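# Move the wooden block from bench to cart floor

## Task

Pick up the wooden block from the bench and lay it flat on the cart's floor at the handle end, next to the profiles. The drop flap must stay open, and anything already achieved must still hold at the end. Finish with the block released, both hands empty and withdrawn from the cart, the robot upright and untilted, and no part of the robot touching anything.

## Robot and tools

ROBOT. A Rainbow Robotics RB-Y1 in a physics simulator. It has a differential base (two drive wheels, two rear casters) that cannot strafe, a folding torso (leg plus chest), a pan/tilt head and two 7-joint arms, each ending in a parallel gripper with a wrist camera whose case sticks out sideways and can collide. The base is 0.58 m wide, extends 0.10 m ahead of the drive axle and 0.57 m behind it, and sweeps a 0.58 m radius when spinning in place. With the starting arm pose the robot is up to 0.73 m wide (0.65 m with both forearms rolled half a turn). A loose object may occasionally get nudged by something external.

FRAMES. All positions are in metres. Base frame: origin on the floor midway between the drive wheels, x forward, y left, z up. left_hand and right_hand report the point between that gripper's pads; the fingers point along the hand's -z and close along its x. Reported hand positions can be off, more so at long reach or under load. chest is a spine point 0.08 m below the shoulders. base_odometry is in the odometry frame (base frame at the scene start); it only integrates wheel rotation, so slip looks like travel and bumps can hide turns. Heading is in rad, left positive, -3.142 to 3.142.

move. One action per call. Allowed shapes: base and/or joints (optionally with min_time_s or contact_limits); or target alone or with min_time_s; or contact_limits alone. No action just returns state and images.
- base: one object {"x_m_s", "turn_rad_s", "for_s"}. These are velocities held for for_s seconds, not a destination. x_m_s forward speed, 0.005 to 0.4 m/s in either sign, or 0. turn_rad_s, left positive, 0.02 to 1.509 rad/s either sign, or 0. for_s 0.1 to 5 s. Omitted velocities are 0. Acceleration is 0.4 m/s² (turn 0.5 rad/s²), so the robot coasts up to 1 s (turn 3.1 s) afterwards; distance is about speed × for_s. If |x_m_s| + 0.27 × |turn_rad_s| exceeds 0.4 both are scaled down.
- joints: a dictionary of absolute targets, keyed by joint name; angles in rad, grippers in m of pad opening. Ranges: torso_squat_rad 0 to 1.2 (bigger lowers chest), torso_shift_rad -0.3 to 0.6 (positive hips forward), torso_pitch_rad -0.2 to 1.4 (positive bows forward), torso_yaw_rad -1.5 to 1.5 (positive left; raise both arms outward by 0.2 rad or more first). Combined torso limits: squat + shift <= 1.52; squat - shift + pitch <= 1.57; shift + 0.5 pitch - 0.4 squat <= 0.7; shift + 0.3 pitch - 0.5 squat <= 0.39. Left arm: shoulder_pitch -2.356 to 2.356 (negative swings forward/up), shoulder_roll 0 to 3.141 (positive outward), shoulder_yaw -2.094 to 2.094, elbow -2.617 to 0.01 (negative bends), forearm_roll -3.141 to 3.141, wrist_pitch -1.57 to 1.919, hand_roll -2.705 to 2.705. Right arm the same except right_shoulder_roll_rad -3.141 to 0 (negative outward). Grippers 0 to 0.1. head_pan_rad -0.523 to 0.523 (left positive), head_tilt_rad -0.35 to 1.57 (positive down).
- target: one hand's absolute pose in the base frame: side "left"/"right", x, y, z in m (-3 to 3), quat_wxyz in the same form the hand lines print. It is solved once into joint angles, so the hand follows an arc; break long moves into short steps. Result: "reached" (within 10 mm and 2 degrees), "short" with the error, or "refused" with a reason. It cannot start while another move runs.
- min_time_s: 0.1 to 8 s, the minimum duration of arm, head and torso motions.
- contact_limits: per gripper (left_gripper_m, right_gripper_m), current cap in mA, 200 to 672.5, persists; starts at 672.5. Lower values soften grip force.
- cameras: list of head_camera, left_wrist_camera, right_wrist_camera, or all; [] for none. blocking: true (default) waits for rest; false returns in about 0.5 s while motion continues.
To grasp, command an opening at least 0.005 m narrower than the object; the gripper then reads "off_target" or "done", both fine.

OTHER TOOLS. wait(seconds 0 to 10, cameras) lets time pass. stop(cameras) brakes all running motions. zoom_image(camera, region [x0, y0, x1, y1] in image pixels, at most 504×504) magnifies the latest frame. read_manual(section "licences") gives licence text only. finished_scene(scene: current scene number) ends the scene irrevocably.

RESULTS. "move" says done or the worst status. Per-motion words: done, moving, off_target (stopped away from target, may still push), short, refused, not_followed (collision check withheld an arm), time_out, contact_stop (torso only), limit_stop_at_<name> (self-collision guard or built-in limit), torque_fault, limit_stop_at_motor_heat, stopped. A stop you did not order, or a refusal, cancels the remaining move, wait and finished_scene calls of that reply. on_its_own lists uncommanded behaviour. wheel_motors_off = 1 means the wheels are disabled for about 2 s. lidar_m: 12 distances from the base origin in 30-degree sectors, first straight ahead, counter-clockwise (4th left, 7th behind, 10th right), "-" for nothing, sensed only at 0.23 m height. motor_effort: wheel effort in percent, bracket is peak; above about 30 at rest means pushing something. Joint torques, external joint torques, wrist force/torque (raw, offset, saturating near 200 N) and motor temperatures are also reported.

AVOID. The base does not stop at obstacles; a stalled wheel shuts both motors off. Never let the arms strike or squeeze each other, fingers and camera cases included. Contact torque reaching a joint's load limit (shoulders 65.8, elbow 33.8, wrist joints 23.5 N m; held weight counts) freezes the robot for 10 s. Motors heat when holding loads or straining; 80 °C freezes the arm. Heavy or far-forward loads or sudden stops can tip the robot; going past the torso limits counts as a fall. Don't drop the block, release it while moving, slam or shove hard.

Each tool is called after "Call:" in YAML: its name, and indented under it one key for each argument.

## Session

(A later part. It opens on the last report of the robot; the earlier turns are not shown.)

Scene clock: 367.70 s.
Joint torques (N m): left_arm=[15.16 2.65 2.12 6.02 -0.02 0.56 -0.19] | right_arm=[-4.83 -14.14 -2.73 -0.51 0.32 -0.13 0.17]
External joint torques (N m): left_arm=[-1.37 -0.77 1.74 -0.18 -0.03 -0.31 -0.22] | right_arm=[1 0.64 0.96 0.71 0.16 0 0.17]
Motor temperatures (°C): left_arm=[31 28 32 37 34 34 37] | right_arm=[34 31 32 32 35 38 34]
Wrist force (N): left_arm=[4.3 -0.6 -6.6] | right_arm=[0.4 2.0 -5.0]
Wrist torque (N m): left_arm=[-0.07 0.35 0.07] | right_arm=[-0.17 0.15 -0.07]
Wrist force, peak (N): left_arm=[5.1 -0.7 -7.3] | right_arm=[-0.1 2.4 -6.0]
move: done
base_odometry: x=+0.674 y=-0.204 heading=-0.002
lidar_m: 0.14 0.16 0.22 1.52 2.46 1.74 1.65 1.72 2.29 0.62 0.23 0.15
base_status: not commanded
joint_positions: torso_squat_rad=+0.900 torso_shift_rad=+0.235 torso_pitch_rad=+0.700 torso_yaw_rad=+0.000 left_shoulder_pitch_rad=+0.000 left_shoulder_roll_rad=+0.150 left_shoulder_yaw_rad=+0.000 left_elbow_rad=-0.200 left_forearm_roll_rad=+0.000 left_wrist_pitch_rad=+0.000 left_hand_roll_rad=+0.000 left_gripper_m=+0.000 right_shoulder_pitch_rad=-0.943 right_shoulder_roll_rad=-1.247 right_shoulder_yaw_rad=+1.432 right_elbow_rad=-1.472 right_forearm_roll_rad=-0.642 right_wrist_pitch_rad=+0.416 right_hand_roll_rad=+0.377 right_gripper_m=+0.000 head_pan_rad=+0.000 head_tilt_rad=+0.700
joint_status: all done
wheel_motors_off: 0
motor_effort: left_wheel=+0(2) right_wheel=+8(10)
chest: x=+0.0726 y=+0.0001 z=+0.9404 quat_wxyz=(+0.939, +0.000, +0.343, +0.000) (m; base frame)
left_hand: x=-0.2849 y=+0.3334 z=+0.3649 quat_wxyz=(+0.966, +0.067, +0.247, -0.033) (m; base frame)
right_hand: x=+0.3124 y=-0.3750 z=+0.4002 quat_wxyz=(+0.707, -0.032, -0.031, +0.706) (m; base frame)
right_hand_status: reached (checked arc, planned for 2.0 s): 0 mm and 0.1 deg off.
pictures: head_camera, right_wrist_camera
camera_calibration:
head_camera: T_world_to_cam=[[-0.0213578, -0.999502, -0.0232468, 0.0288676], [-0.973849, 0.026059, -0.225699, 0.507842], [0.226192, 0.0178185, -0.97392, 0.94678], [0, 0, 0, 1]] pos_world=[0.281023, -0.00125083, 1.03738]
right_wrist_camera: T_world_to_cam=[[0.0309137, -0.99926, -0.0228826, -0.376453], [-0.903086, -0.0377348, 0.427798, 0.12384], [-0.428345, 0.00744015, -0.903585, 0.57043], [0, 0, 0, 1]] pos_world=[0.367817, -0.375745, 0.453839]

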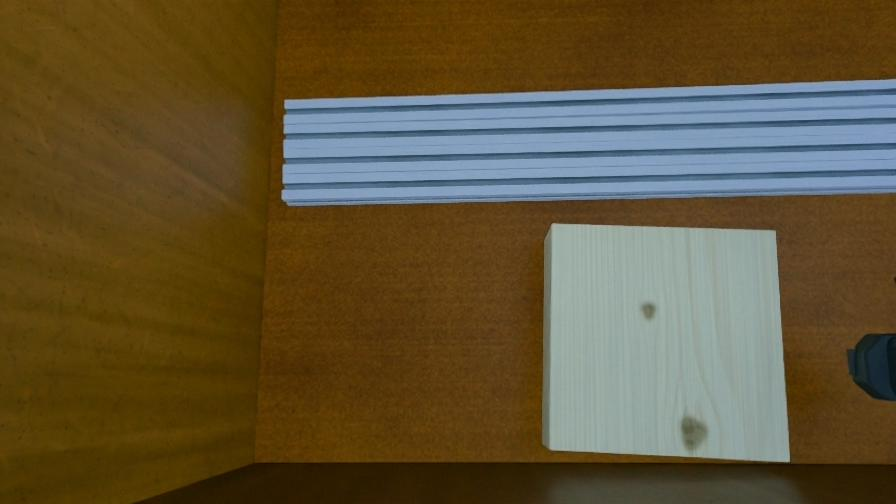

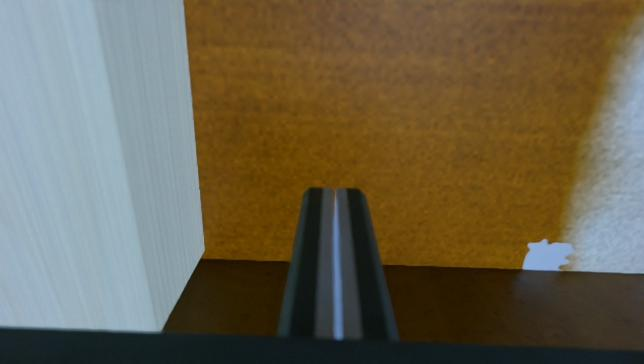

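Call:
move:
  target: {"side":"right","x":0.335,"y":-0.375,"z":0.35,"quat_wxyz":[0.706,-0.0308,-0.0308,0.706]}
  min_time_s: 1.5
  cameras: ["right_wrist_camera"]

Call:
move:
  target: {"side":"right","x":0.335,"y":-0.29,"z":0.35,"quat_wxyz":[0.706,-0.0308,-0.0308,0.706]}
  min_time_s: 2
  cameras: ["head_camera","right_wrist_camera"]

Scene clock: 372.40 s.
Joint torques (N m): left_arm=[15.13 2.64 1.98 6.06 -0.08 0.54 -0.27] | right_arm=[-8.66 -12.88 -1.87 1.3 -0.21 -0.2 0.08]
External joint torques (N m): left_arm=[-1.4 -0.78 1.6 -0.14 -0.08 -0.33 -0.3] | right_arm=[-1.33 0.9 1.12 0.99 -0.32 -0.01 0.08]
Motor temperatures (°C): left_arm=[31 28 32 37 34 34 37] | right_arm=[34 31 32 31 35 38 34]
Wrist force (N): left_arm=[4.1 0.5 -6.1] | right_arm=[0.3 2.0 -5.0]
Wrist torque (N m): left_arm=[-0.18 0.35 0.04] | right_arm=[-0.17 0.12 -0.02]
Wrist force, peak (N): left_arm=[5.6 0.6 -7.5] | right_arm=[0.4 2.5 -6.2]
move: done
base_odometry: x=+0.674 y=-0.204 heading=-0.002
lidar_m: 0.14 0.15 0.21 1.52 2.46 1.73 1.65 1.72 2.28 0.62 0.21 0.16
base_status: not commanded
joint_positions: torso_squat_rad=+0.900 torso_shift_rad=+0.235 torso_pitch_rad=+0.700 torso_yaw_rad=+0.000 left_shoulder_pitch_rad=+0.000 left_shoulder_roll_rad=+0.150 left_shoulder_yaw_rad=+0.000 left_elbow_rad=-0.200 left_forearm_roll_rad=+0.000 left_wrist_pitch_rad=+0.000 left_hand_roll_rad=+0.000 left_gripper_m=+0.000 right_shoulder_pitch_rad=-1.031 right_shoulder_roll_rad=-1.028 right_shoulder_yaw_rad=+1.541 right_elbow_rad=-1.086 right_forearm_roll_rad=-0.951 right_wrist_pitch_rad=+0.280 right_hand_roll_rad=+0.647 right_gripper_m=+0.000 head_pan_rad=+0.000 head_tilt_rad=+0.700
joint_status: all done
wheel_motors_off: 0
motor_effort: left_wheel=+0(2) right_wheel=+6(8)
chest: x=+0.0726 y=+0.0001 z=+0.9404 quat_wxyz=(+0.939, +0.000, +0.343, +0.000) (m; base frame)
left_hand: x=-0.2849 y=+0.3334 z=+0.3649 quat_wxyz=(+0.966, +0.067, +0.247, -0.033) (m; base frame)
right_hand: x=+0.3351 y=-0.3752 z=+0.3502 quat_wxyz=(+0.707, -0.034, -0.031, +0.706) (m; base frame)
right_hand_status: reached (checked arc, planned for 1.5 s): 0 mm and 0.3 deg off.
pictures: right_wrist_camera
camera_calibration:
right_wrist_camera: T_world_to_cam=[[0.0302982, -0.999337, -0.0201938, -0.37928], [-0.904094, -0.0360151, 0.425813, 0.167436], [-0.426258, 0.0053557, -0.904586, 0.533843], [0, 0, 0, 1]] pos_world=[0.390424, -0.375857, 0.403951]

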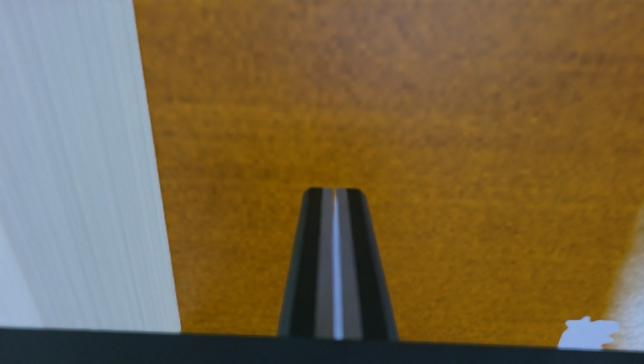

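Scene clock: 374.73 s.
Joint torques (N m): left_arm=[15.34 2.21 1.88 5.99 0 0.51 -0.26] | right_arm=[-8.44 -4.46 -6.57 -6.25 0.05 -1.56 -0.17]
External joint torques (N m): left_arm=[-1.19 -1.21 1.49 -0.22 0 -0.36 -0.29] | right_arm=[-0.31 6.34 -2.73 -4.37 -0.14 -1.42 -0.17]
Motor temperatures (°C): left_arm=[31 28 32 37 34 34 37] | right_arm=[34 31 32 31 35 38 34]
Wrist force (N): left_arm=[3.9 0.1 -8.1] | right_arm=[-6.3 2.3 -9.2]
Wrist torque (N m): left_arm=[-0.20 0.36 0.06] | right_arm=[-0.20 0.21 -0.14]
Wrist force, peak (N): left_arm=[3.9 0.1 -8.1] | right_arm=[-10.5 3.2 -10.8]
move: done
base_odometry: x=+0.674 y=-0.204 heading=-0.002
lidar_m: 0.15 0.15 0.21 1.52 2.45 1.73 1.65 1.71 2.29 0.60 0.21 0.15
base_status: not commanded
joint_positions: torso_squat_rad=+0.900 torso_shift_rad=+0.235 torso_pitch_rad=+0.700 torso_yaw_rad=+0.000 left_shoulder_pitch_rad=+0.000 left_shoulder_roll_rad=+0.150 left_shoulder_yaw_rad=+0.000 left_elbow_rad=-0.200 left_forearm_roll_rad=+0.000 left_wrist_pitch_rad=+0.000 left_hand_roll_rad=+0.000 left_gripper_m=+0.000 right_shoulder_pitch_rad=-1.023 right_shoulder_roll_rad=-0.940 right_shoulder_yaw_rad=+1.427 right_elbow_rad=-1.242 right_forearm_roll_rad=-0.656 right_wrist_pitch_rad=+0.520 right_hand_roll_rad=+0.386 right_gripper_m=+0.000 head_pan_rad=+0.000 head_tilt_rad=+0.700
joint_status: all done
wheel_motors_off: 0
motor_effort: left_wheel=-1(1) right_wheel=+5(9)
chest: x=+0.0726 y=+0.0000 z=+0.9404 quat_wxyz=(+0.939, +0.000, +0.343, +0.000) (m; base frame)
left_hand: x=-0.2849 y=+0.3334 z=+0.3649 quat_wxyz=(+0.966, +0.067, +0.247, -0.033) (m; base frame)
right_hand: x=+0.3356 y=-0.2918 z=+0.3502 quat_wxyz=(+0.707, -0.029, -0.030, +0.706) (m; base frame)
right_hand_status: reached (checked arc, planned for 2.0 s): 2 mm and 0.2 deg off.
pictures: head_camera, right_wrist_camera
camera_calibration:
head_camera: T_world_to_cam=[[-0.0213616, -0.999501, -0.0232476, 0.0288695], [-0.973849, 0.0260629, -0.225699, 0.507842], [0.226192, 0.0178184, -0.97392, 0.94678], [0, 0, 0, 1]] pos_world=[0.281023, -0.00125082, 1.03738]
right_wrist_camera: T_world_to_cam=[[0.0308071, -0.999233, -0.0241807, -0.294719], [-0.900566, -0.0382442, 0.433034, 0.166585], [-0.433627, 0.00843576, -0.901053, 0.535696], [0, 0, 0, 1]] pos_world=[0.391393, -0.292641, 0.403427]

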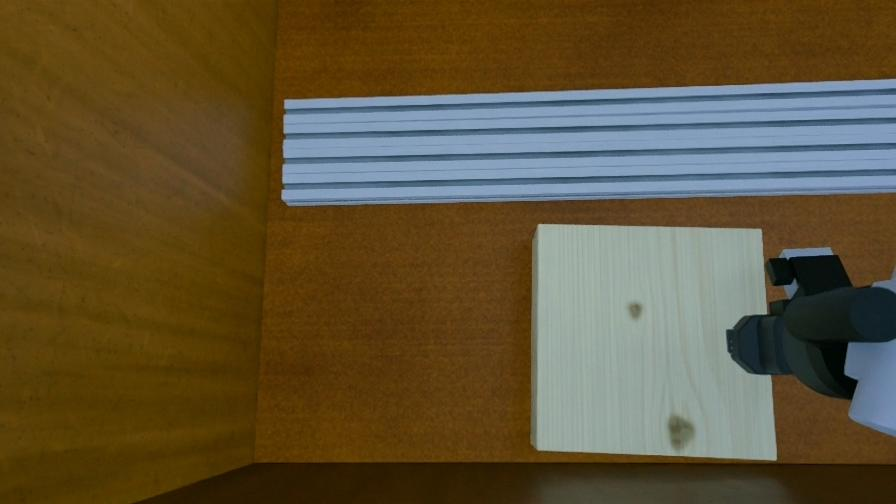

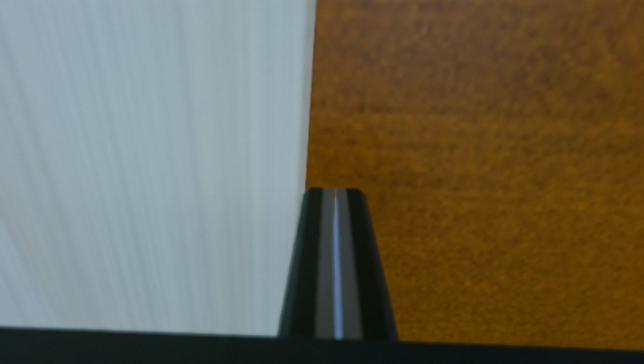

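Call:
move:
  target: {"side":"right","x":0.335,"y":-0.20,"z":0.35,"quat_wxyz":[0.706,-0.0308,-0.0308,0.706]}
  min_time_s: 2
  cameras: ["head_camera"]

Call:
move:
  target: {"side":"right","x":0.335,"y":-0.12,"z":0.35,"quat_wxyz":[0.706,-0.0308,-0.0308,0.706]}
  min_time_s: 2
  cameras: ["head_camera"]

Scene clock: 378.50 s.
Joint torques (N m): left_arm=[15.27 2.29 1.67 6.01 0.03 0.46 -0.24] | right_arm=[-14.1 -0.96 -7.27 -7.61 0.46 -1.57 -0.22]
External joint torques (N m): left_arm=[-1.26 -1.13 1.29 -0.19 0.02 -0.4 -0.27] | right_arm=[-4.87 5.96 -3.15 -4.09 0.19 -1.46 -0.22]
Motor temperatures (°C): left_arm=[31 28 32 37 34 33 37] | right_arm=[34 31 32 31 35 38 34]
Wrist force (N): left_arm=[3.9 0.1 -7.3] | right_arm=[-6.0 4.1 -7.7]
Wrist torque (N m): left_arm=[-0.18 0.33 0.05] | right_arm=[-0.21 0.19 -0.11]
Wrist force, peak (N): left_arm=[4.8 -0.1 -7.9] | right_arm=[-9.6 3.4 -10.1]
move: done
base_odometry: x=+0.674 y=-0.204 heading=-0.002
lidar_m: 0.15 0.16 0.22 1.52 2.45 1.74 1.66 1.71 2.31 0.61 0.22 0.15
base_status: not commanded
joint_positions: torso_squat_rad=+0.900 torso_shift_rad=+0.235 torso_pitch_rad=+0.700 torso_yaw_rad=+0.000 left_shoulder_pitch_rad=+0.000 left_shoulder_roll_rad=+0.150 left_shoulder_yaw_rad=+0.000 left_elbow_rad=-0.200 left_forearm_roll_rad=+0.000 left_wrist_pitch_rad=+0.000 left_hand_roll_rad=+0.000 left_gripper_m=+0.000 right_shoulder_pitch_rad=-1.055 right_shoulder_roll_rad=-0.769 right_shoulder_yaw_rad=+1.392 right_elbow_rad=-1.283 right_forearm_roll_rad=-0.525 right_wrist_pitch_rad=+0.728 right_hand_roll_rad=+0.246 right_gripper_m=+0.000 head_pan_rad=+0.000 head_tilt_rad=+0.700
joint_status: all done
wheel_motors_off: 0
motor_effort: left_wheel=-1(2) right_wheel=+5(9)
chest: x=+0.0726 y=+0.0000 z=+0.9403 quat_wxyz=(+0.939, +0.000, +0.343, +0.000) (m; base frame)
left_hand: x=-0.2849 y=+0.3334 z=+0.3649 quat_wxyz=(+0.966, +0.067, +0.247, -0.033) (m; base frame)
right_hand: x=+0.3343 y=-0.2019 z=+0.3497 quat_wxyz=(+0.707, -0.032, -0.029, +0.706) (m; base frame)
right_hand_status: reached (checked arc, planned for 2.0 s): 2 mm and 0.2 deg off.
pictures: head_camera
camera_calibration:
head_camera: T_world_to_cam=[[-0.0214803, -0.999501, -0.023171, 0.0288239], [-0.973846, 0.0261612, -0.225697, 0.507839], [0.226191, 0.017717, -0.973922, 0.946783], [0, 0, 0, 1]] pos_world=[0.281023, -0.00125027, 1.03738]

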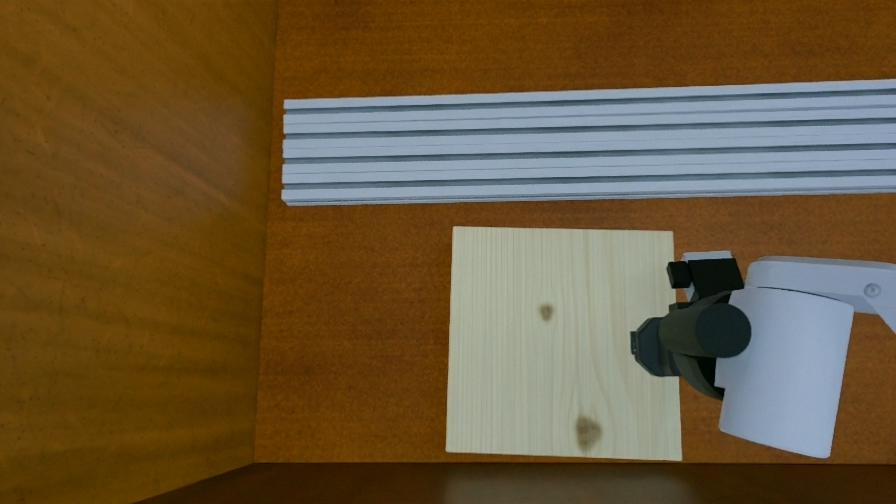

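Scene clock: 380.83 s.
Joint torques (N m): left_arm=[15.16 2.42 1.86 5.89 -0.16 0.62 -0.23] | right_arm=[-15.85 2.84 -7.98 -6.57 1.04 -1.69 -0.34]
External joint torques (N m): left_arm=[-1.38 -0.99 1.48 -0.31 -0.17 -0.25 -0.26] | right_arm=[-5.45 5.96 -3.9 -2.22 0.74 -1.6 -0.34]
Motor temperatures (°C): left_arm=[31 28 32 37 34 33 37] | right_arm=[34 30 32 31 35 38 34]
Wrist force (N): left_arm=[4.4 0.4 -7.4] | right_arm=[-6.9 6.1 -5.6]
Wrist torque (N m): left_arm=[-0.23 0.37 0.06] | right_arm=[-0.14 0.14 -0.11]
Wrist force, peak (N): left_arm=[5.0 -0.5 -7.5] | right_arm=[-13.1 4.0 1.1]
move: done
base_odometry: x=+0.674 y=-0.204 heading=-0.002
lidar_m: 0.14 0.16 0.22 1.53 2.44 1.74 1.65 1.71 2.29 0.61 0.23 0.15
base_status: not commanded
joint_positions: torso_squat_rad=+0.900 torso_shift_rad=+0.235 torso_pitch_rad=+0.700 torso_yaw_rad=+0.000 left_shoulder_pitch_rad=+0.000 left_shoulder_roll_rad=+0.150 left_shoulder_yaw_rad=+0.000 left_elbow_rad=-0.200 left_forearm_roll_rad=+0.000 left_wrist_pitch_rad=+0.000 left_hand_roll_rad=+0.000 left_gripper_m=+0.000 right_shoulder_pitch_rad=-1.108 right_shoulder_roll_rad=-0.569 right_shoulder_yaw_rad=+1.384 right_elbow_rad=-1.205 right_forearm_roll_rad=-0.492 right_wrist_pitch_rad=+0.852 right_hand_roll_rad=+0.193 right_gripper_m=+0.000 head_pan_rad=+0.000 head_tilt_rad=+0.700
joint_status: all done
wheel_motors_off: 0
motor_effort: left_wheel=-2(3) right_wheel=+7(8)
chest: x=+0.0726 y=+0.0000 z=+0.9403 quat_wxyz=(+0.939, +0.000, +0.343, +0.000) (m; base frame)
left_hand: x=-0.2849 y=+0.3334 z=+0.3649 quat_wxyz=(+0.966, +0.067, +0.247, -0.033) (m; base frame)
right_hand: x=+0.3342 y=-0.1217 z=+0.3496 quat_wxyz=(+0.707, -0.031, -0.029, +0.706) (m; base frame)
right_hand_status: reached (checked arc, planned for 2.0 s): 2 mm and 0.2 deg off.
pictures: head_camera
camera_calibration:
head_camera: T_world_to_cam=[[-0.0214803, -0.999501, -0.023171, 0.0288239], [-0.973846, 0.0261612, -0.225697, 0.507839], [0.226191, 0.017717, -0.973922, 0.946783], [0, 0, 0, 1]] pos_world=[0.281023, -0.00125027, 1.03738]

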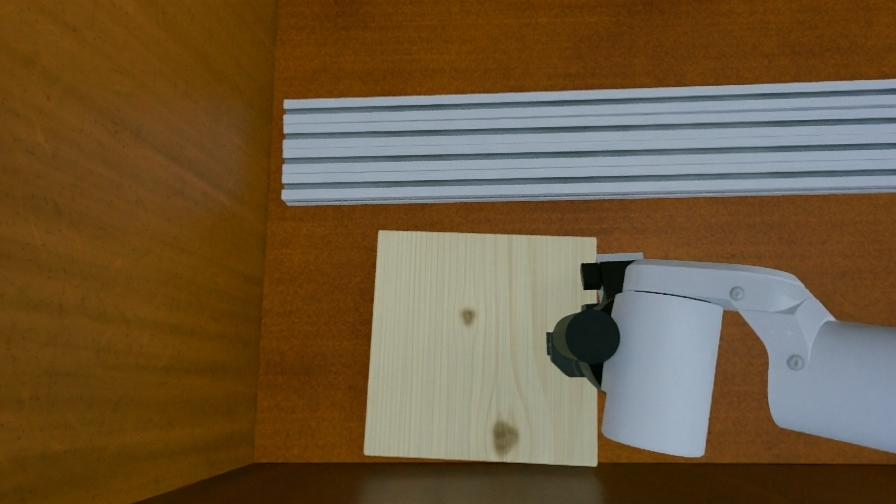

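Call:
move:
  target: {"side":"right","x":0.325,"y":-0.06,"z":0.35,"quat_wxyz":[0.706,-0.0308,-0.0308,0.706]}
  min_time_s: 1.5
  cameras: ["head_camera"]

Call:
move:
  target: {"side":"right","x":0.32,"y":-0.03,"z":0.35,"quat_wxyz":[0.706,-0.0308,-0.0308,0.706]}
  min_time_s: 1.5
  cameras: ["head_camera","right_wrist_camera"]

Scene clock: 384.23 s.
Joint torques (N m): left_arm=[15.47 2.44 1.86 5.97 0.05 0.63 -0.11] | right_arm=[-14.64 7.65 -3.29 -7.92 0.43 -2.01 -0.3]
External joint torques (N m): left_arm=[-1.06 -0.98 1.48 -0.23 0.05 -0.24 -0.14] | right_arm=[-3.8 7.64 0.49 -3.13 0.11 -1.93 -0.3]
Motor temperatures (°C): left_arm=[31 28 32 37 34 33 37] | right_arm=[34 30 32 31 35 37 34]
Wrist force (N): left_arm=[4.2 0.3 -7.5] | right_arm=[-6.4 2.5 -7.8]
Wrist torque (N m): left_arm=[-0.23 0.35 0.05] | right_arm=[-0.10 0.20 -0.17]
Wrist force, peak (N): left_arm=[4.9 -0.3 -7.7] | right_arm=[-13.7 3.5 1.0]
move: done
base_odometry: x=+0.674 y=-0.204 heading=-0.002
lidar_m: 0.14 0.15 0.22 1.52 2.45 1.74 1.65 1.71 2.29 0.59 0.22 0.15
base_status: not commanded
joint_positions: torso_squat_rad=+0.900 torso_shift_rad=+0.235 torso_pitch_rad=+0.700 torso_yaw_rad=+0.000 left_shoulder_pitch_rad=+0.000 left_shoulder_roll_rad=+0.150 left_shoulder_yaw_rad=+0.000 left_elbow_rad=-0.200 left_forearm_roll_rad=+0.000 left_wrist_pitch_rad=+0.000 left_hand_roll_rad=+0.000 left_gripper_m=+0.000 right_shoulder_pitch_rad=-1.138 right_shoulder_roll_rad=-0.398 right_shoulder_yaw_rad=+1.386 right_elbow_rad=-1.100 right_forearm_roll_rad=-0.463 right_wrist_pitch_rad=+0.914 right_hand_roll_rad=+0.152 right_gripper_m=+0.000 head_pan_rad=+0.000 head_tilt_rad=+0.700
joint_status: all done
wheel_motors_off: 0
motor_effort: left_wheel=-2(3) right_wheel=+6(8)
chest: x=+0.0726 y=+0.0000 z=+0.9403 quat_wxyz=(+0.939, +0.000, +0.343, +0.000) (m; base frame)
left_hand: x=-0.2849 y=+0.3334 z=+0.3649 quat_wxyz=(+0.966, +0.067, +0.247, -0.033) (m; base frame)
right_hand: x=+0.3250 y=-0.0617 z=+0.3496 quat_wxyz=(+0.707, -0.032, -0.030, +0.706) (m; base frame)
right_hand_status: reached (checked arc, planned for 1.5 s): 2 mm and 0.2 deg off.
pictures: head_camera
camera_calibration:
head_camera: T_world_to_cam=[[-0.0214803, -0.999501, -0.023171, 0.0288239], [-0.973846, 0.0261612, -0.225697, 0.507839], [0.226191, 0.017717, -0.973922, 0.946783], [0, 0, 0, 1]] pos_world=[0.281023, -0.00125027, 1.03738]

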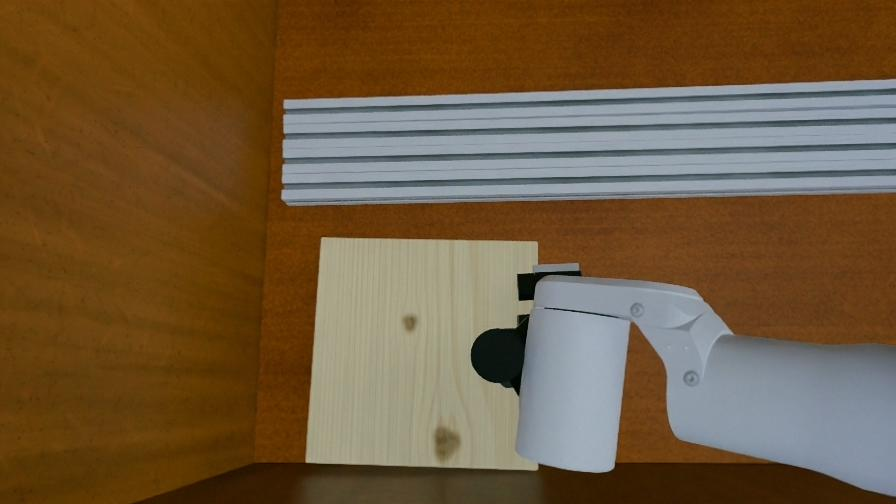

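Scene clock: 386.07 s.
Joint torques (N m): left_arm=[15.25 2.44 1.77 6.08 -0.06 0.56 -0.26] | right_arm=[-13.3 11.25 -3.5 -9.04 -0.17 -1.98 -0.25]
External joint torques (N m): left_arm=[-1.28 -0.98 1.39 -0.13 -0.06 -0.3 -0.29] | right_arm=[-2.27 9.62 0.03 -4.15 -0.49 -1.9 -0.25]
Motor temperatures (°C): left_arm=[31 28 32 37 34 33 37] | right_arm=[34 30 32 31 35 37 34]
Wrist force (N): left_arm=[4.4 -0.7 -6.8] | right_arm=[-8.2 0.3 -8.2]
Wrist torque (N m): left_arm=[-0.09 0.39 0.08] | right_arm=[-0.17 0.16 -0.18]
Wrist force, peak (N): left_arm=[4.0 0.0 -8.0] | right_arm=[-12.8 -2.9 -1.3]
move: done
base_odometry: x=+0.674 y=-0.204 heading=-0.002
lidar_m: 0.13 0.16 0.22 1.52 2.45 1.73 1.65 1.72 2.29 0.61 0.23 0.15
base_status: not commanded
joint_positions: torso_squat_rad=+0.900 torso_shift_rad=+0.235 torso_pitch_rad=+0.700 torso_yaw_rad=+0.000 left_shoulder_pitch_rad=+0.000 left_shoulder_roll_rad=+0.150 left_shoulder_yaw_rad=+0.000 left_elbow_rad=-0.200 left_forearm_roll_rad=+0.000 left_wrist_pitch_rad=+0.000 left_hand_roll_rad=+0.000 left_gripper_m=+0.000 right_shoulder_pitch_rad=-1.156 right_shoulder_roll_rad=-0.302 right_shoulder_yaw_rad=+1.386 right_elbow_rad=-1.020 right_forearm_roll_rad=-0.455 right_wrist_pitch_rad=+0.929 right_hand_roll_rad=+0.141 right_gripper_m=+0.000 head_pan_rad=+0.000 head_tilt_rad=+0.700
joint_status: all done
wheel_motors_off: 0
motor_effort: left_wheel=-4(4) right_wheel=+6(8)
chest: x=+0.0726 y=+0.0000 z=+0.9403 quat_wxyz=(+0.939, +0.000, +0.343, +0.000) (m; base frame)
left_hand: x=-0.2849 y=+0.3334 z=+0.3649 quat_wxyz=(+0.966, +0.067, +0.247, -0.033) (m; base frame)
right_hand: x=+0.3204 y=-0.0321 z=+0.3498 quat_wxyz=(+0.707, -0.032, -0.030, +0.706) (m; base frame)
right_hand_status: reached (checked arc, planned for 1.5 s): 2 mm and 0.2 deg off.
pictures: head_camera, right_wrist_camera
camera_calibration:
head_camera: T_world_to_cam=[[-0.0214803, -0.999501, -0.023171, 0.0288239], [-0.973846, 0.0261612, -0.225697, 0.507839], [0.226191, 0.017717, -0.973922, 0.946783], [0, 0, 0, 1]] pos_world=[0.281023, -0.00125027, 1.03738]
right_wrist_camera: T_world_to_cam=[[0.0296899, -0.999349, -0.0205015, -0.0356263], [-0.902504, -0.0356179, 0.429205, 0.164926], [-0.429656, 0.00575965, -0.902974, 0.525776], [0, 0, 0, 1]] pos_world=[0.375807, -0.0327571, 0.403245]

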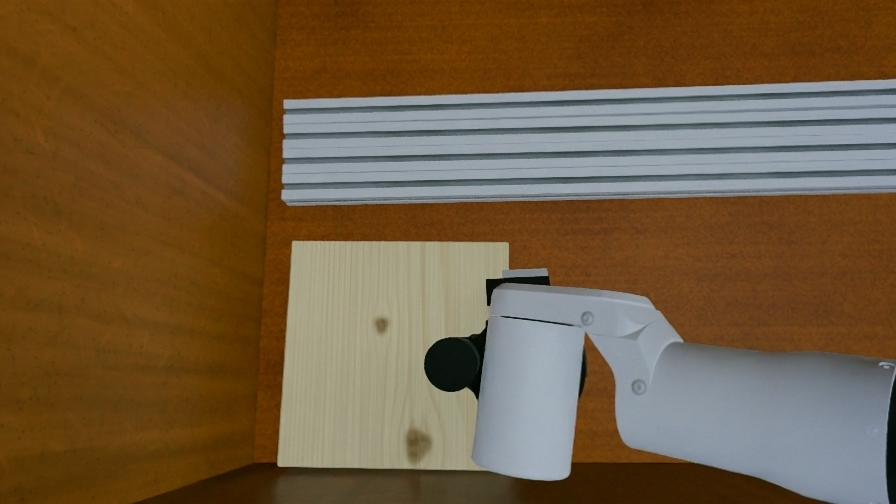

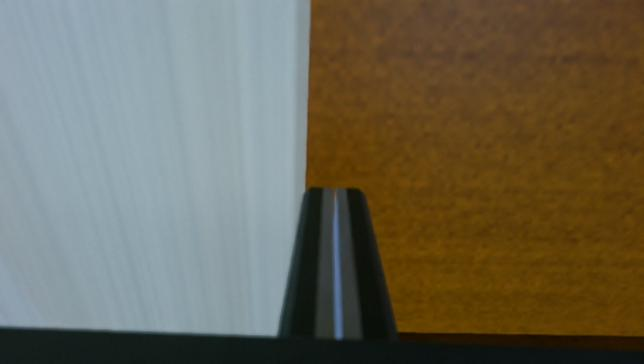

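Call:
move:
  target: {"side":"right","x":0.32,"y":-0.10,"z":0.36,"quat_wxyz":[0.706,-0.0308,-0.0308,0.706]}
  min_time_s: 1
  cameras: ["head_camera"]

Call:
move:
  target: {"side":"right","x":0.32,"y":-0.25,"z":0.50,"quat_wxyz":[0.706,-0.0308,-0.0308,0.706]}
  min_time_s: 1.5
  cameras: []

Call:
move:
  joints: {"torso_squat_rad":0.2,"torso_shift_rad":0.15}
  min_time_s: 3.5
  cameras: ["head_camera"]

Call:
move:
  target: {"side":"right","x":0.32,"y":-0.30,"z":0.85,"quat_wxyz":[0.706,-0.0308,-0.0308,0.706]}
  min_time_s: 1.5
  cameras: ["head_camera"]

Scene clock: 389.67 s.
Joint torques (N m): left_arm=[15.15 2.48 1.91 5.94 -0.01 0.63 -0.21] | right_arm=[-9.03 -2.45 -3.06 -5.74 0.49 -0.06 -0.3]
External joint torques (N m): left_arm=[-1.38 -0.94 1.53 -0.27 -0.01 -0.24 -0.24] | right_arm=[1.06 -0.27 1.06 -0.79 0.17 0.02 -0.3]
Motor temperatures (°C): left_arm=[31 28 32 36 34 33 37] | right_arm=[34 30 32 31 35 37 34]
Wrist force (N): left_arm=[3.8 -0.6 -6.9] | right_arm=[0.1 2.4 -5.2]
Wrist torque (N m): left_arm=[-0.10 0.35 0.05] | right_arm=[-0.23 0.13 -0.09]
Wrist force, peak (N): left_arm=[4.9 -0.3 -7.7] | right_arm=[-7.8 0.8 -10.0]
move: done
base_odometry: x=+0.674 y=-0.204 heading=-0.002
lidar_m: 0.14 0.15 0.23 1.51 2.44 1.74 1.65 1.71 2.28 0.61 0.21 0.16
base_status: not commanded
joint_positions: torso_squat_rad=+0.900 torso_shift_rad=+0.235 torso_pitch_rad=+0.700 torso_yaw_rad=+0.000 left_shoulder_pitch_rad=+0.000 left_shoulder_roll_rad=+0.150 left_shoulder_yaw_rad=+0.000 left_elbow_rad=-0.200 left_forearm_roll_rad=+0.000 left_wrist_pitch_rad=+0.000 left_hand_roll_rad=+0.000 left_gripper_m=+0.000 right_shoulder_pitch_rad=-1.103 right_shoulder_roll_rad=-0.551 right_shoulder_yaw_rad=+1.390 right_elbow_rad=-1.282 right_forearm_roll_rad=-0.444 right_wrist_pitch_rad=+0.929 right_hand_roll_rad=+0.127 right_gripper_m=+0.000 head_pan_rad=+0.000 head_tilt_rad=+0.700
joint_status: all done
wheel_motors_off: 0
motor_effort: left_wheel=-3(4) right_wheel=+6(7)
chest: x=+0.0726 y=+0.0000 z=+0.9403 quat_wxyz=(+0.939, +0.000, +0.343, +0.000) (m; base frame)
left_hand: x=-0.2849 y=+0.3334 z=+0.3649 quat_wxyz=(+0.966, +0.067, +0.247, -0.033) (m; base frame)
right_hand: x=+0.3202 y=-0.0998 z=+0.3600 quat_wxyz=(+0.706, -0.031, -0.031, +0.706) (m; base frame)
right_hand_status: reached (checked arc, planned for 1.0 s): 0 mm and 0.0 deg off.
pictures: head_camera
camera_calibration:
head_camera: T_world_to_cam=[[-0.0213616, -0.999501, -0.0232476, 0.0288695], [-0.973849, 0.0260629, -0.225699, 0.507842], [0.226192, 0.0178184, -0.97392, 0.94678], [0, 0, 0, 1]] pos_world=[0.281023, -0.00125082, 1.03738]

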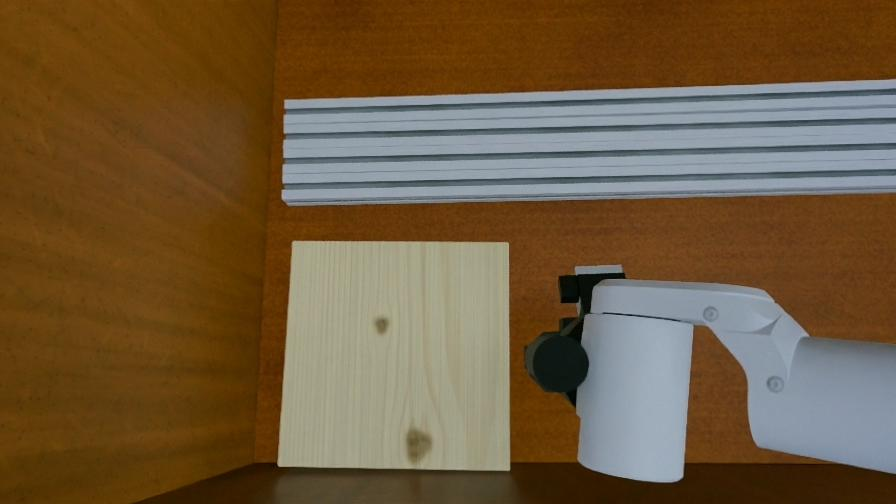

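Scene clock: 391.50 s.
Joint torques (N m): left_arm=[15.14 2.35 1.79 6.1 -0.03 0.68 -0.17] | right_arm=[-6.9 -11.6 -6.64 -5.13 0 -0.16 -0.27]
External joint torques (N m): left_arm=[-1.39 -1.07 1.4 -0.11 -0.04 -0.18 -0.19] | right_arm=[0.81 -0.59 -1.22 -0.44 -0.34 -0.08 -0.27]
Motor temperatures (°C): left_arm=[31 28 32 36 34 33 37] | right_arm=[34 30 32 31 35 37 34]
Wrist force (N): left_arm=[4.7 0.0 -6.9] | right_arm=[0.2 2.5 -5.2]
Wrist torque (N m): left_arm=[-0.20 0.42 0.06] | right_arm=[-0.20 0.15 -0.05]
Wrist force, peak (N): left_arm=[4.7 0.4 -7.6] | right_arm=[-0.1 3.7 -5.9]
move: done
base_odometry: x=+0.674 y=-0.204 heading=-0.002
lidar_m: 0.14 0.15 0.22 1.52 2.44 1.73 1.65 1.73 2.29 0.60 0.22 0.16
base_status: not commanded
joint_positions: torso_squat_rad=+0.900 torso_shift_rad=+0.235 torso_pitch_rad=+0.700 torso_yaw_rad=+0.000 left_shoulder_pitch_rad=+0.000 left_shoulder_roll_rad=+0.150 left_shoulder_yaw_rad=+0.000 left_elbow_rad=-0.200 left_forearm_roll_rad=+0.000 left_wrist_pitch_rad=+0.000 left_hand_roll_rad=+0.000 left_gripper_m=+0.000 right_shoulder_pitch_rad=-1.072 right_shoulder_roll_rad=-1.304 right_shoulder_yaw_rad=+1.344 right_elbow_rad=-2.069 right_forearm_roll_rad=-0.563 right_wrist_pitch_rad=+0.974 right_hand_roll_rad=+0.116 right_gripper_m=+0.000 head_pan_rad=+0.000 head_tilt_rad=+0.700
joint_status: all done
wheel_motors_off: 0
motor_effort: left_wheel=-2(3) right_wheel=+4(7)
chest: x=+0.0726 y=+0.0000 z=+0.9403 quat_wxyz=(+0.939, +0.000, +0.343, +0.000) (m; base frame)
left_hand: x=-0.2850 y=+0.3334 z=+0.3649 quat_wxyz=(+0.966, +0.067, +0.247, -0.033) (m; base frame)
right_hand: x=+0.3200 y=-0.2497 z=+0.4994 quat_wxyz=(+0.706, -0.031, -0.031, +0.707) (m; base frame)
right_hand_status: reached (checked arc, planned for 1.5 s): 1 mm and 0.0 deg off.
pictures: none
No camera images: "cameras" was empty.

Scene clock: 395.30 s.
Joint torques (N m): left_arm=[15.42 2.4 1.97 6.16 -0.07 0.55 -0.17] | right_arm=[-7.22 -11.48 -6.96 -5.24 0.08 0.04 -0.3]
External joint torques (N m): left_arm=[-1.11 -1.02 1.58 -0.05 -0.07 -0.32 -0.2] | right_arm=[0.49 -0.47 -1.54 -0.56 -0.25 0.13 -0.3]
Motor temperatures (°C): left_arm=[31 28 32 36 34 33 37] | right_arm=[34 30 32 31 35 37 34]
Wrist force (N): left_arm=[5.1 0.0 -7.6] | right_arm=[0.0 2.3 -5.6]
Wrist torque (N m): left_arm=[-0.19 0.52 0.09] | right_arm=[-0.20 0.12 -0.09]
Wrist force, peak (N): left_arm=[5.0 0.1 -7.8] | right_arm=[0.1 2.8 -6.0]
move: done
base_odometry: x=+0.674 y=-0.204 heading=-0.002
lidar_m: 0.14 0.16 0.21 1.52 2.45 1.73 1.65 1.72 2.29 0.60 0.22 0.16
base_status: not commanded
joint_positions: torso_squat_rad=+0.200 torso_shift_rad=+0.150 torso_pitch_rad=+0.700 torso_yaw_rad=+0.000 left_shoulder_pitch_rad=+0.000 left_shoulder_roll_rad=+0.150 left_shoulder_yaw_rad=+0.000 left_elbow_rad=-0.200 left_forearm_roll_rad=+0.000 left_wrist_pitch_rad=+0.000 left_hand_roll_rad=+0.000 left_gripper_m=+0.000 right_shoulder_pitch_rad=-1.072 right_shoulder_roll_rad=-1.304 right_shoulder_yaw_rad=+1.344 right_elbow_rad=-2.069 right_forearm_roll_rad=-0.563 right_wrist_pitch_rad=+0.974 right_hand_roll_rad=+0.116 right_gripper_m=+0.000 head_pan_rad=+0.000 head_tilt_rad=+0.700
joint_status: all done
wheel_motors_off: 0
motor_effort: left_wheel=-2(4) right_wheel=+4(6)
chest: x=+0.0739 y=+0.0001 z=+1.1955 quat_wxyz=(+0.939, +0.000, +0.343, +0.000) (m; base frame)
left_hand: x=-0.2838 y=+0.3335 z=+0.6201 quat_wxyz=(+0.966, +0.067, +0.247, -0.033) (m; base frame)
right_hand: x=+0.3212 y=-0.2497 z=+0.7545 quat_wxyz=(+0.706, -0.031, -0.031, +0.707) (m; base frame)
pictures: head_camera
camera_calibration:
head_camera: T_world_to_cam=[[-0.0213641, -0.999501, -0.0232463, 0.0348268], [-0.973871, 0.0260633, -0.225603, 0.566567], [0.226097, 0.0178191, -0.973942, 1.19499], [0, 0, 0, 1]] pos_world=[0.282324, -0.00125082, 1.29248]

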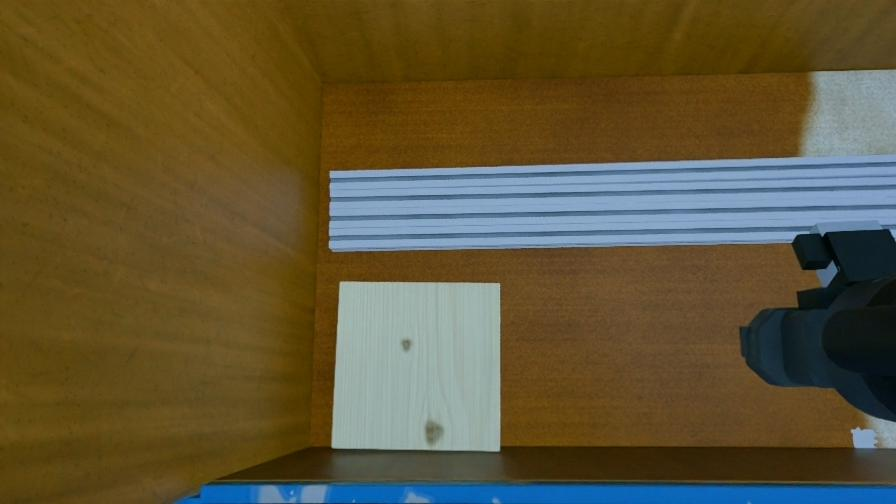

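Scene clock: 397.13 s.
Joint torques (N m): left_arm=[15.29 2.31 2.05 6.08 -0.07 0.56 -0.22] | right_arm=[-8.14 -14.78 -7.05 -4.04 0.15 -0.17 0.07]
External joint torques (N m): left_arm=[-1.25 -1.11 1.67 -0.13 -0.07 -0.31 -0.25] | right_arm=[-1.78 -1.76 -1.44 -0.64 -0.17 -0.07 0.07]
Motor temperatures (°C): left_arm=[31 28 31 36 34 33 37] | right_arm=[34 30 32 31 35 37 34]
Wrist force (N): left_arm=[4.3 0.6 -7.2] | right_arm=[0.1 2.2 -5.3]
Wrist torque (N m): left_arm=[-0.22 0.41 0.05] | right_arm=[-0.20 0.09 -0.08]
Wrist force, peak (N): left_arm=[4.5 -0.4 -7.6] | right_arm=[-0.3 2.8 -6.0]
move: done
base_odometry: x=+0.674 y=-0.204 heading=-0.002
lidar_m: 0.14 0.16 0.23 1.52 2.45 1.74 1.64 1.72 2.28 0.61 0.23 0.15
base_status: not commanded
joint_positions: torso_squat_rad=+0.200 torso_shift_rad=+0.150 torso_pitch_rad=+0.700 torso_yaw_rad=+0.000 left_shoulder_pitch_rad=+0.000 left_shoulder_roll_rad=+0.150 left_shoulder_yaw_rad=+0.000 left_elbow_rad=-0.200 left_forearm_roll_rad=+0.000 left_wrist_pitch_rad=+0.000 left_hand_roll_rad=+0.000 left_gripper_m=+0.000 right_shoulder_pitch_rad=-1.112 right_shoulder_roll_rad=-1.707 right_shoulder_yaw_rad=+1.288 right_elbow_rad=-2.358 right_forearm_roll_rad=-0.756 right_wrist_pitch_rad=+0.899 right_hand_roll_rad=+0.192 right_gripper_m=+0.000 head_pan_rad=+0.000 head_tilt_rad=+0.700
joint_status: all done
wheel_motors_off: 0
motor_effort: left_wheel=-2(3) right_wheel=+3(6)
chest: x=+0.0739 y=+0.0001 z=+1.1955 quat_wxyz=(+0.939, +0.000, +0.343, +0.000) (m; base frame)
left_hand: x=-0.2838 y=+0.3335 z=+0.6201 quat_wxyz=(+0.966, +0.067, +0.247, -0.033) (m; base frame)
right_hand: x=+0.3198 y=-0.2997 z=+0.8494 quat_wxyz=(+0.707, -0.032, -0.031, +0.706) (m; base frame)
right_hand_status: reached (checked arc, planned for 1.5 s): 1 mm and 0.1 deg off.
pictures: head_camera
camera_calibration:
head_camera: T_world_to_cam=[[-0.0213641, -0.999501, -0.0232463, 0.0348268], [-0.973871, 0.0260633, -0.225603, 0.566567], [0.226097, 0.0178191, -0.973942, 1.19499], [0, 0, 0, 1]] pos_world=[0.282324, -0.00125082, 1.29248]

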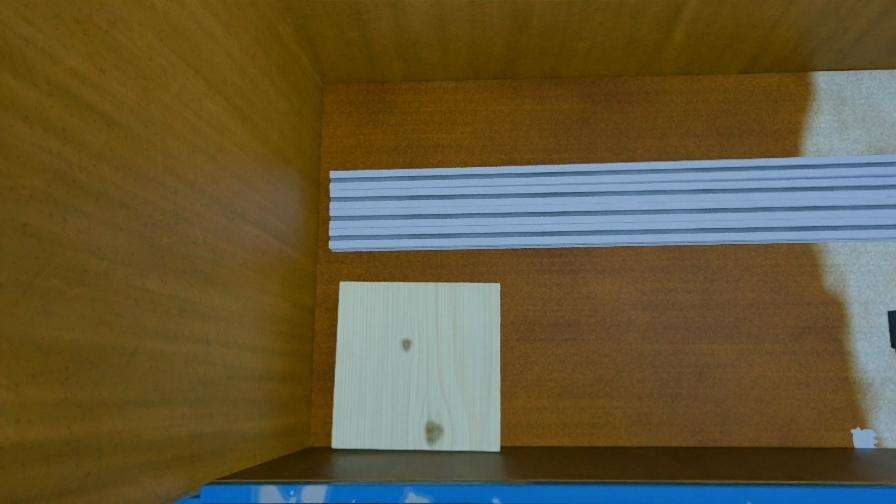

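Call:
move:
  base: {"x_m_s":-0.2,"for_s":2.5}
  cameras: ["head_camera"]

Call:
move:
  joints: {"right_shoulder_pitch_rad":0,"right_shoulder_roll_rad":-0.15,"right_shoulder_yaw_rad":0,"right_elbow_rad":-0.2,"right_forearm_roll_rad":0,"right_wrist_pitch_rad":0,"right_hand_roll_rad":0,"torso_pitch_rad":0.1,"torso_shift_rad":0.0,"head_tilt_rad":0.75}
  cameras: ["head_camera"]

Scene clock: 402.07 s.
Joint torques (N m): left_arm=[14.89 2.19 1.73 6.02 0 0.61 -0.2] | right_arm=[-7.44 -14.44 -6.64 -3.76 0.07 -0.19 0.13]
External joint torques (N m): left_arm=[-1.65 -1.23 1.35 -0.19 0 -0.26 -0.23] | right_arm=[-1.09 -1.43 -1.03 -0.36 -0.25 -0.09 0.13]
Motor temperatures (°C): left_arm=[31 28 31 36 34 33 37] | right_arm=[34 30 32 31 35 37 34]
Wrist force (N): left_arm=[4.4 0.0 -6.8] | right_arm=[0.1 2.5 -5.5]
Wrist torque (N m): left_arm=[-0.13 0.45 0.05] | right_arm=[-0.25 0.09 -0.09]
Wrist force, peak (N): left_arm=[5.0 0.7 -8.0] | right_arm=[-0.1 2.8 -5.9]
move: done
base_odometry: x=+0.174 y=-0.203 heading=-0.002
lidar_m: 0.64 0.68 1.07 4.85 1.69 1.22 1.14 1.21 1.63 4.00 0.94 0.67
base_status: done (sent for 2.5 of 2.5 s)
joint_positions: torso_squat_rad=+0.200 torso_shift_rad=+0.150 torso_pitch_rad=+0.700 torso_yaw_rad=+0.000 left_shoulder_pitch_rad=+0.000 left_shoulder_roll_rad=+0.150 left_shoulder_yaw_rad=+0.000 left_elbow_rad=-0.200 left_forearm_roll_rad=+0.000 left_wrist_pitch_rad=+0.000 left_hand_roll_rad=+0.000 left_gripper_m=+0.000 right_shoulder_pitch_rad=-1.112 right_shoulder_roll_rad=-1.707 right_shoulder_yaw_rad=+1.287 right_elbow_rad=-2.358 right_forearm_roll_rad=-0.756 right_wrist_pitch_rad=+0.899 right_hand_roll_rad=+0.192 right_gripper_m=+0.000 head_pan_rad=+0.000 head_tilt_rad=+0.700
joint_status: not commanded
wheel_motors_off: 0
motor_effort: left_wheel=-8(24) right_wheel=+9(32)
chest: x=+0.0738 y=+0.0001 z=+1.1955 quat_wxyz=(+0.939, +0.000, +0.343, +0.000) (m; base frame)
left_hand: x=-0.2838 y=+0.3335 z=+0.6201 quat_wxyz=(+0.966, +0.067, +0.247, -0.033) (m; base frame)
right_hand: x=+0.3199 y=-0.2996 z=+0.8495 quat_wxyz=(+0.707, -0.032, -0.031, +0.706) (m; base frame)
pictures: head_camera
camera_calibration:
head_camera: T_world_to_cam=[[-0.0213616, -0.999501, -0.0232476, 0.0348279], [-0.973849, 0.0260629, -0.225699, 0.566608], [0.226192, 0.0178184, -0.97392, 1.19505], [0, 0, 0, 1]] pos_world=[0.282223, -0.00125082, 1.29258]

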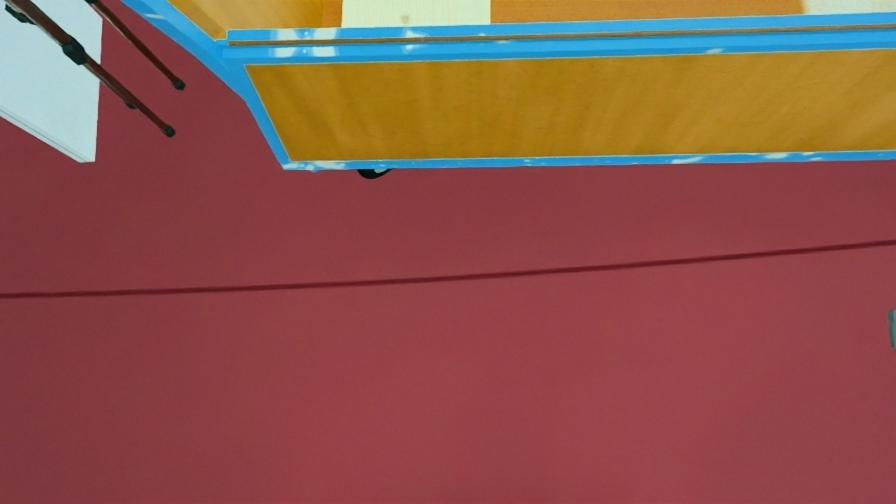

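Scene clock: 405.10 s.
Joint torques (N m): left_arm=[0.2 3.27 1.8 -0.08 0.02 -0.5 -0.29] | right_arm=[-0.43 -6.2 -1.29 0.02 -0.2 -0.25 -0.09]
External joint torques (N m): left_arm=[-0.27 -1.18 1.4 -0.19 0 -0.2 -0.29] | right_arm=[-1.02 -1.51 -0.88 -0.17 -0.22 -0.01 -0.1]
Motor temperatures (°C): left_arm=[31 28 31 36 34 33 37] | right_arm=[34 30 32 31 35 37 34]
Wrist force (N): left_arm=[0.8 -0.1 -7.3] | right_arm=[-0.2 2.9 -5.6]
Wrist torque (N m): left_arm=[-0.15 0.22 0.09] | right_arm=[-0.26 0.09 -0.09]
Wrist force, peak (N): left_arm=[3.2 -0.1 -8.2] | right_arm=[-1.6 4.8 -5.6]
move: done
base_odometry: x=+0.174 y=-0.203 heading=-0.003
lidar_m: 0.65 0.68 1.09 4.83 1.70 1.21 1.15 1.21 1.62 4.00 0.92 0.67
base_status: not commanded
joint_positions: torso_squat_rad=+0.200 torso_shift_rad=+0.000 torso_pitch_rad=+0.100 torso_yaw_rad=+0.000 left_shoulder_pitch_rad=+0.000 left_shoulder_roll_rad=+0.150 left_shoulder_yaw_rad=+0.000 left_elbow_rad=-0.200 left_forearm_roll_rad=+0.000 left_wrist_pitch_rad=+0.000 left_hand_roll_rad=+0.000 left_gripper_m=+0.000 right_shoulder_pitch_rad=+0.000 right_shoulder_roll_rad=-0.150 right_shoulder_yaw_rad=+0.000 right_elbow_rad=-0.200 right_forearm_roll_rad=+0.000 right_wrist_pitch_rad=+0.000 right_hand_roll_rad=+0.000 right_gripper_m=+0.000 head_pan_rad=+0.000 head_tilt_rad=+0.750
joint_status: all done
wheel_motors_off: 0
motor_effort: left_wheel=-12(13) right_wheel=+13(22)
chest: x=-0.1971 y=+0.0001 z=+1.2744 quat_wxyz=(+0.999, +0.000, +0.050, +0.000) (m; base frame)
left_hand: x=-0.1673 y=+0.3335 z=+0.5976 quat_wxyz=(+0.996, +0.074, -0.050, -0.011) (m; base frame)
right_hand: x=-0.1676 y=-0.3330 z=+0.5976 quat_wxyz=(+0.996, -0.074, -0.050, +0.011) (m; base frame)
pictures: head_camera
camera_calibration:
head_camera: T_world_to_cam=[[-0.00606278, -0.999502, -0.0309822, 0.043759], [-0.712358, 0.0260607, -0.701332, 0.972885], [0.70179, 0.0178184, -0.712161, 1.1019], [0, 0, 0, 1]] pos_world=[-0.0799936, -0.00125082, 1.4684]

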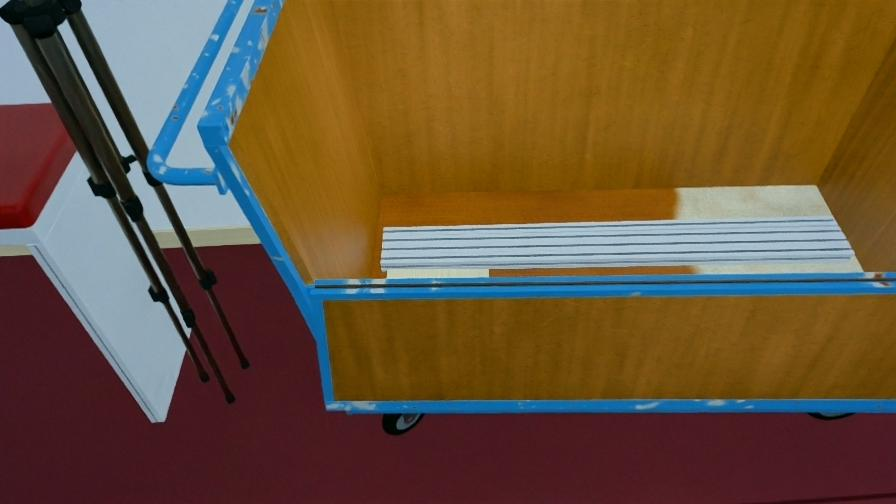

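Call:
finished_scene:
  scene: 2

The scene is finished: the task was done.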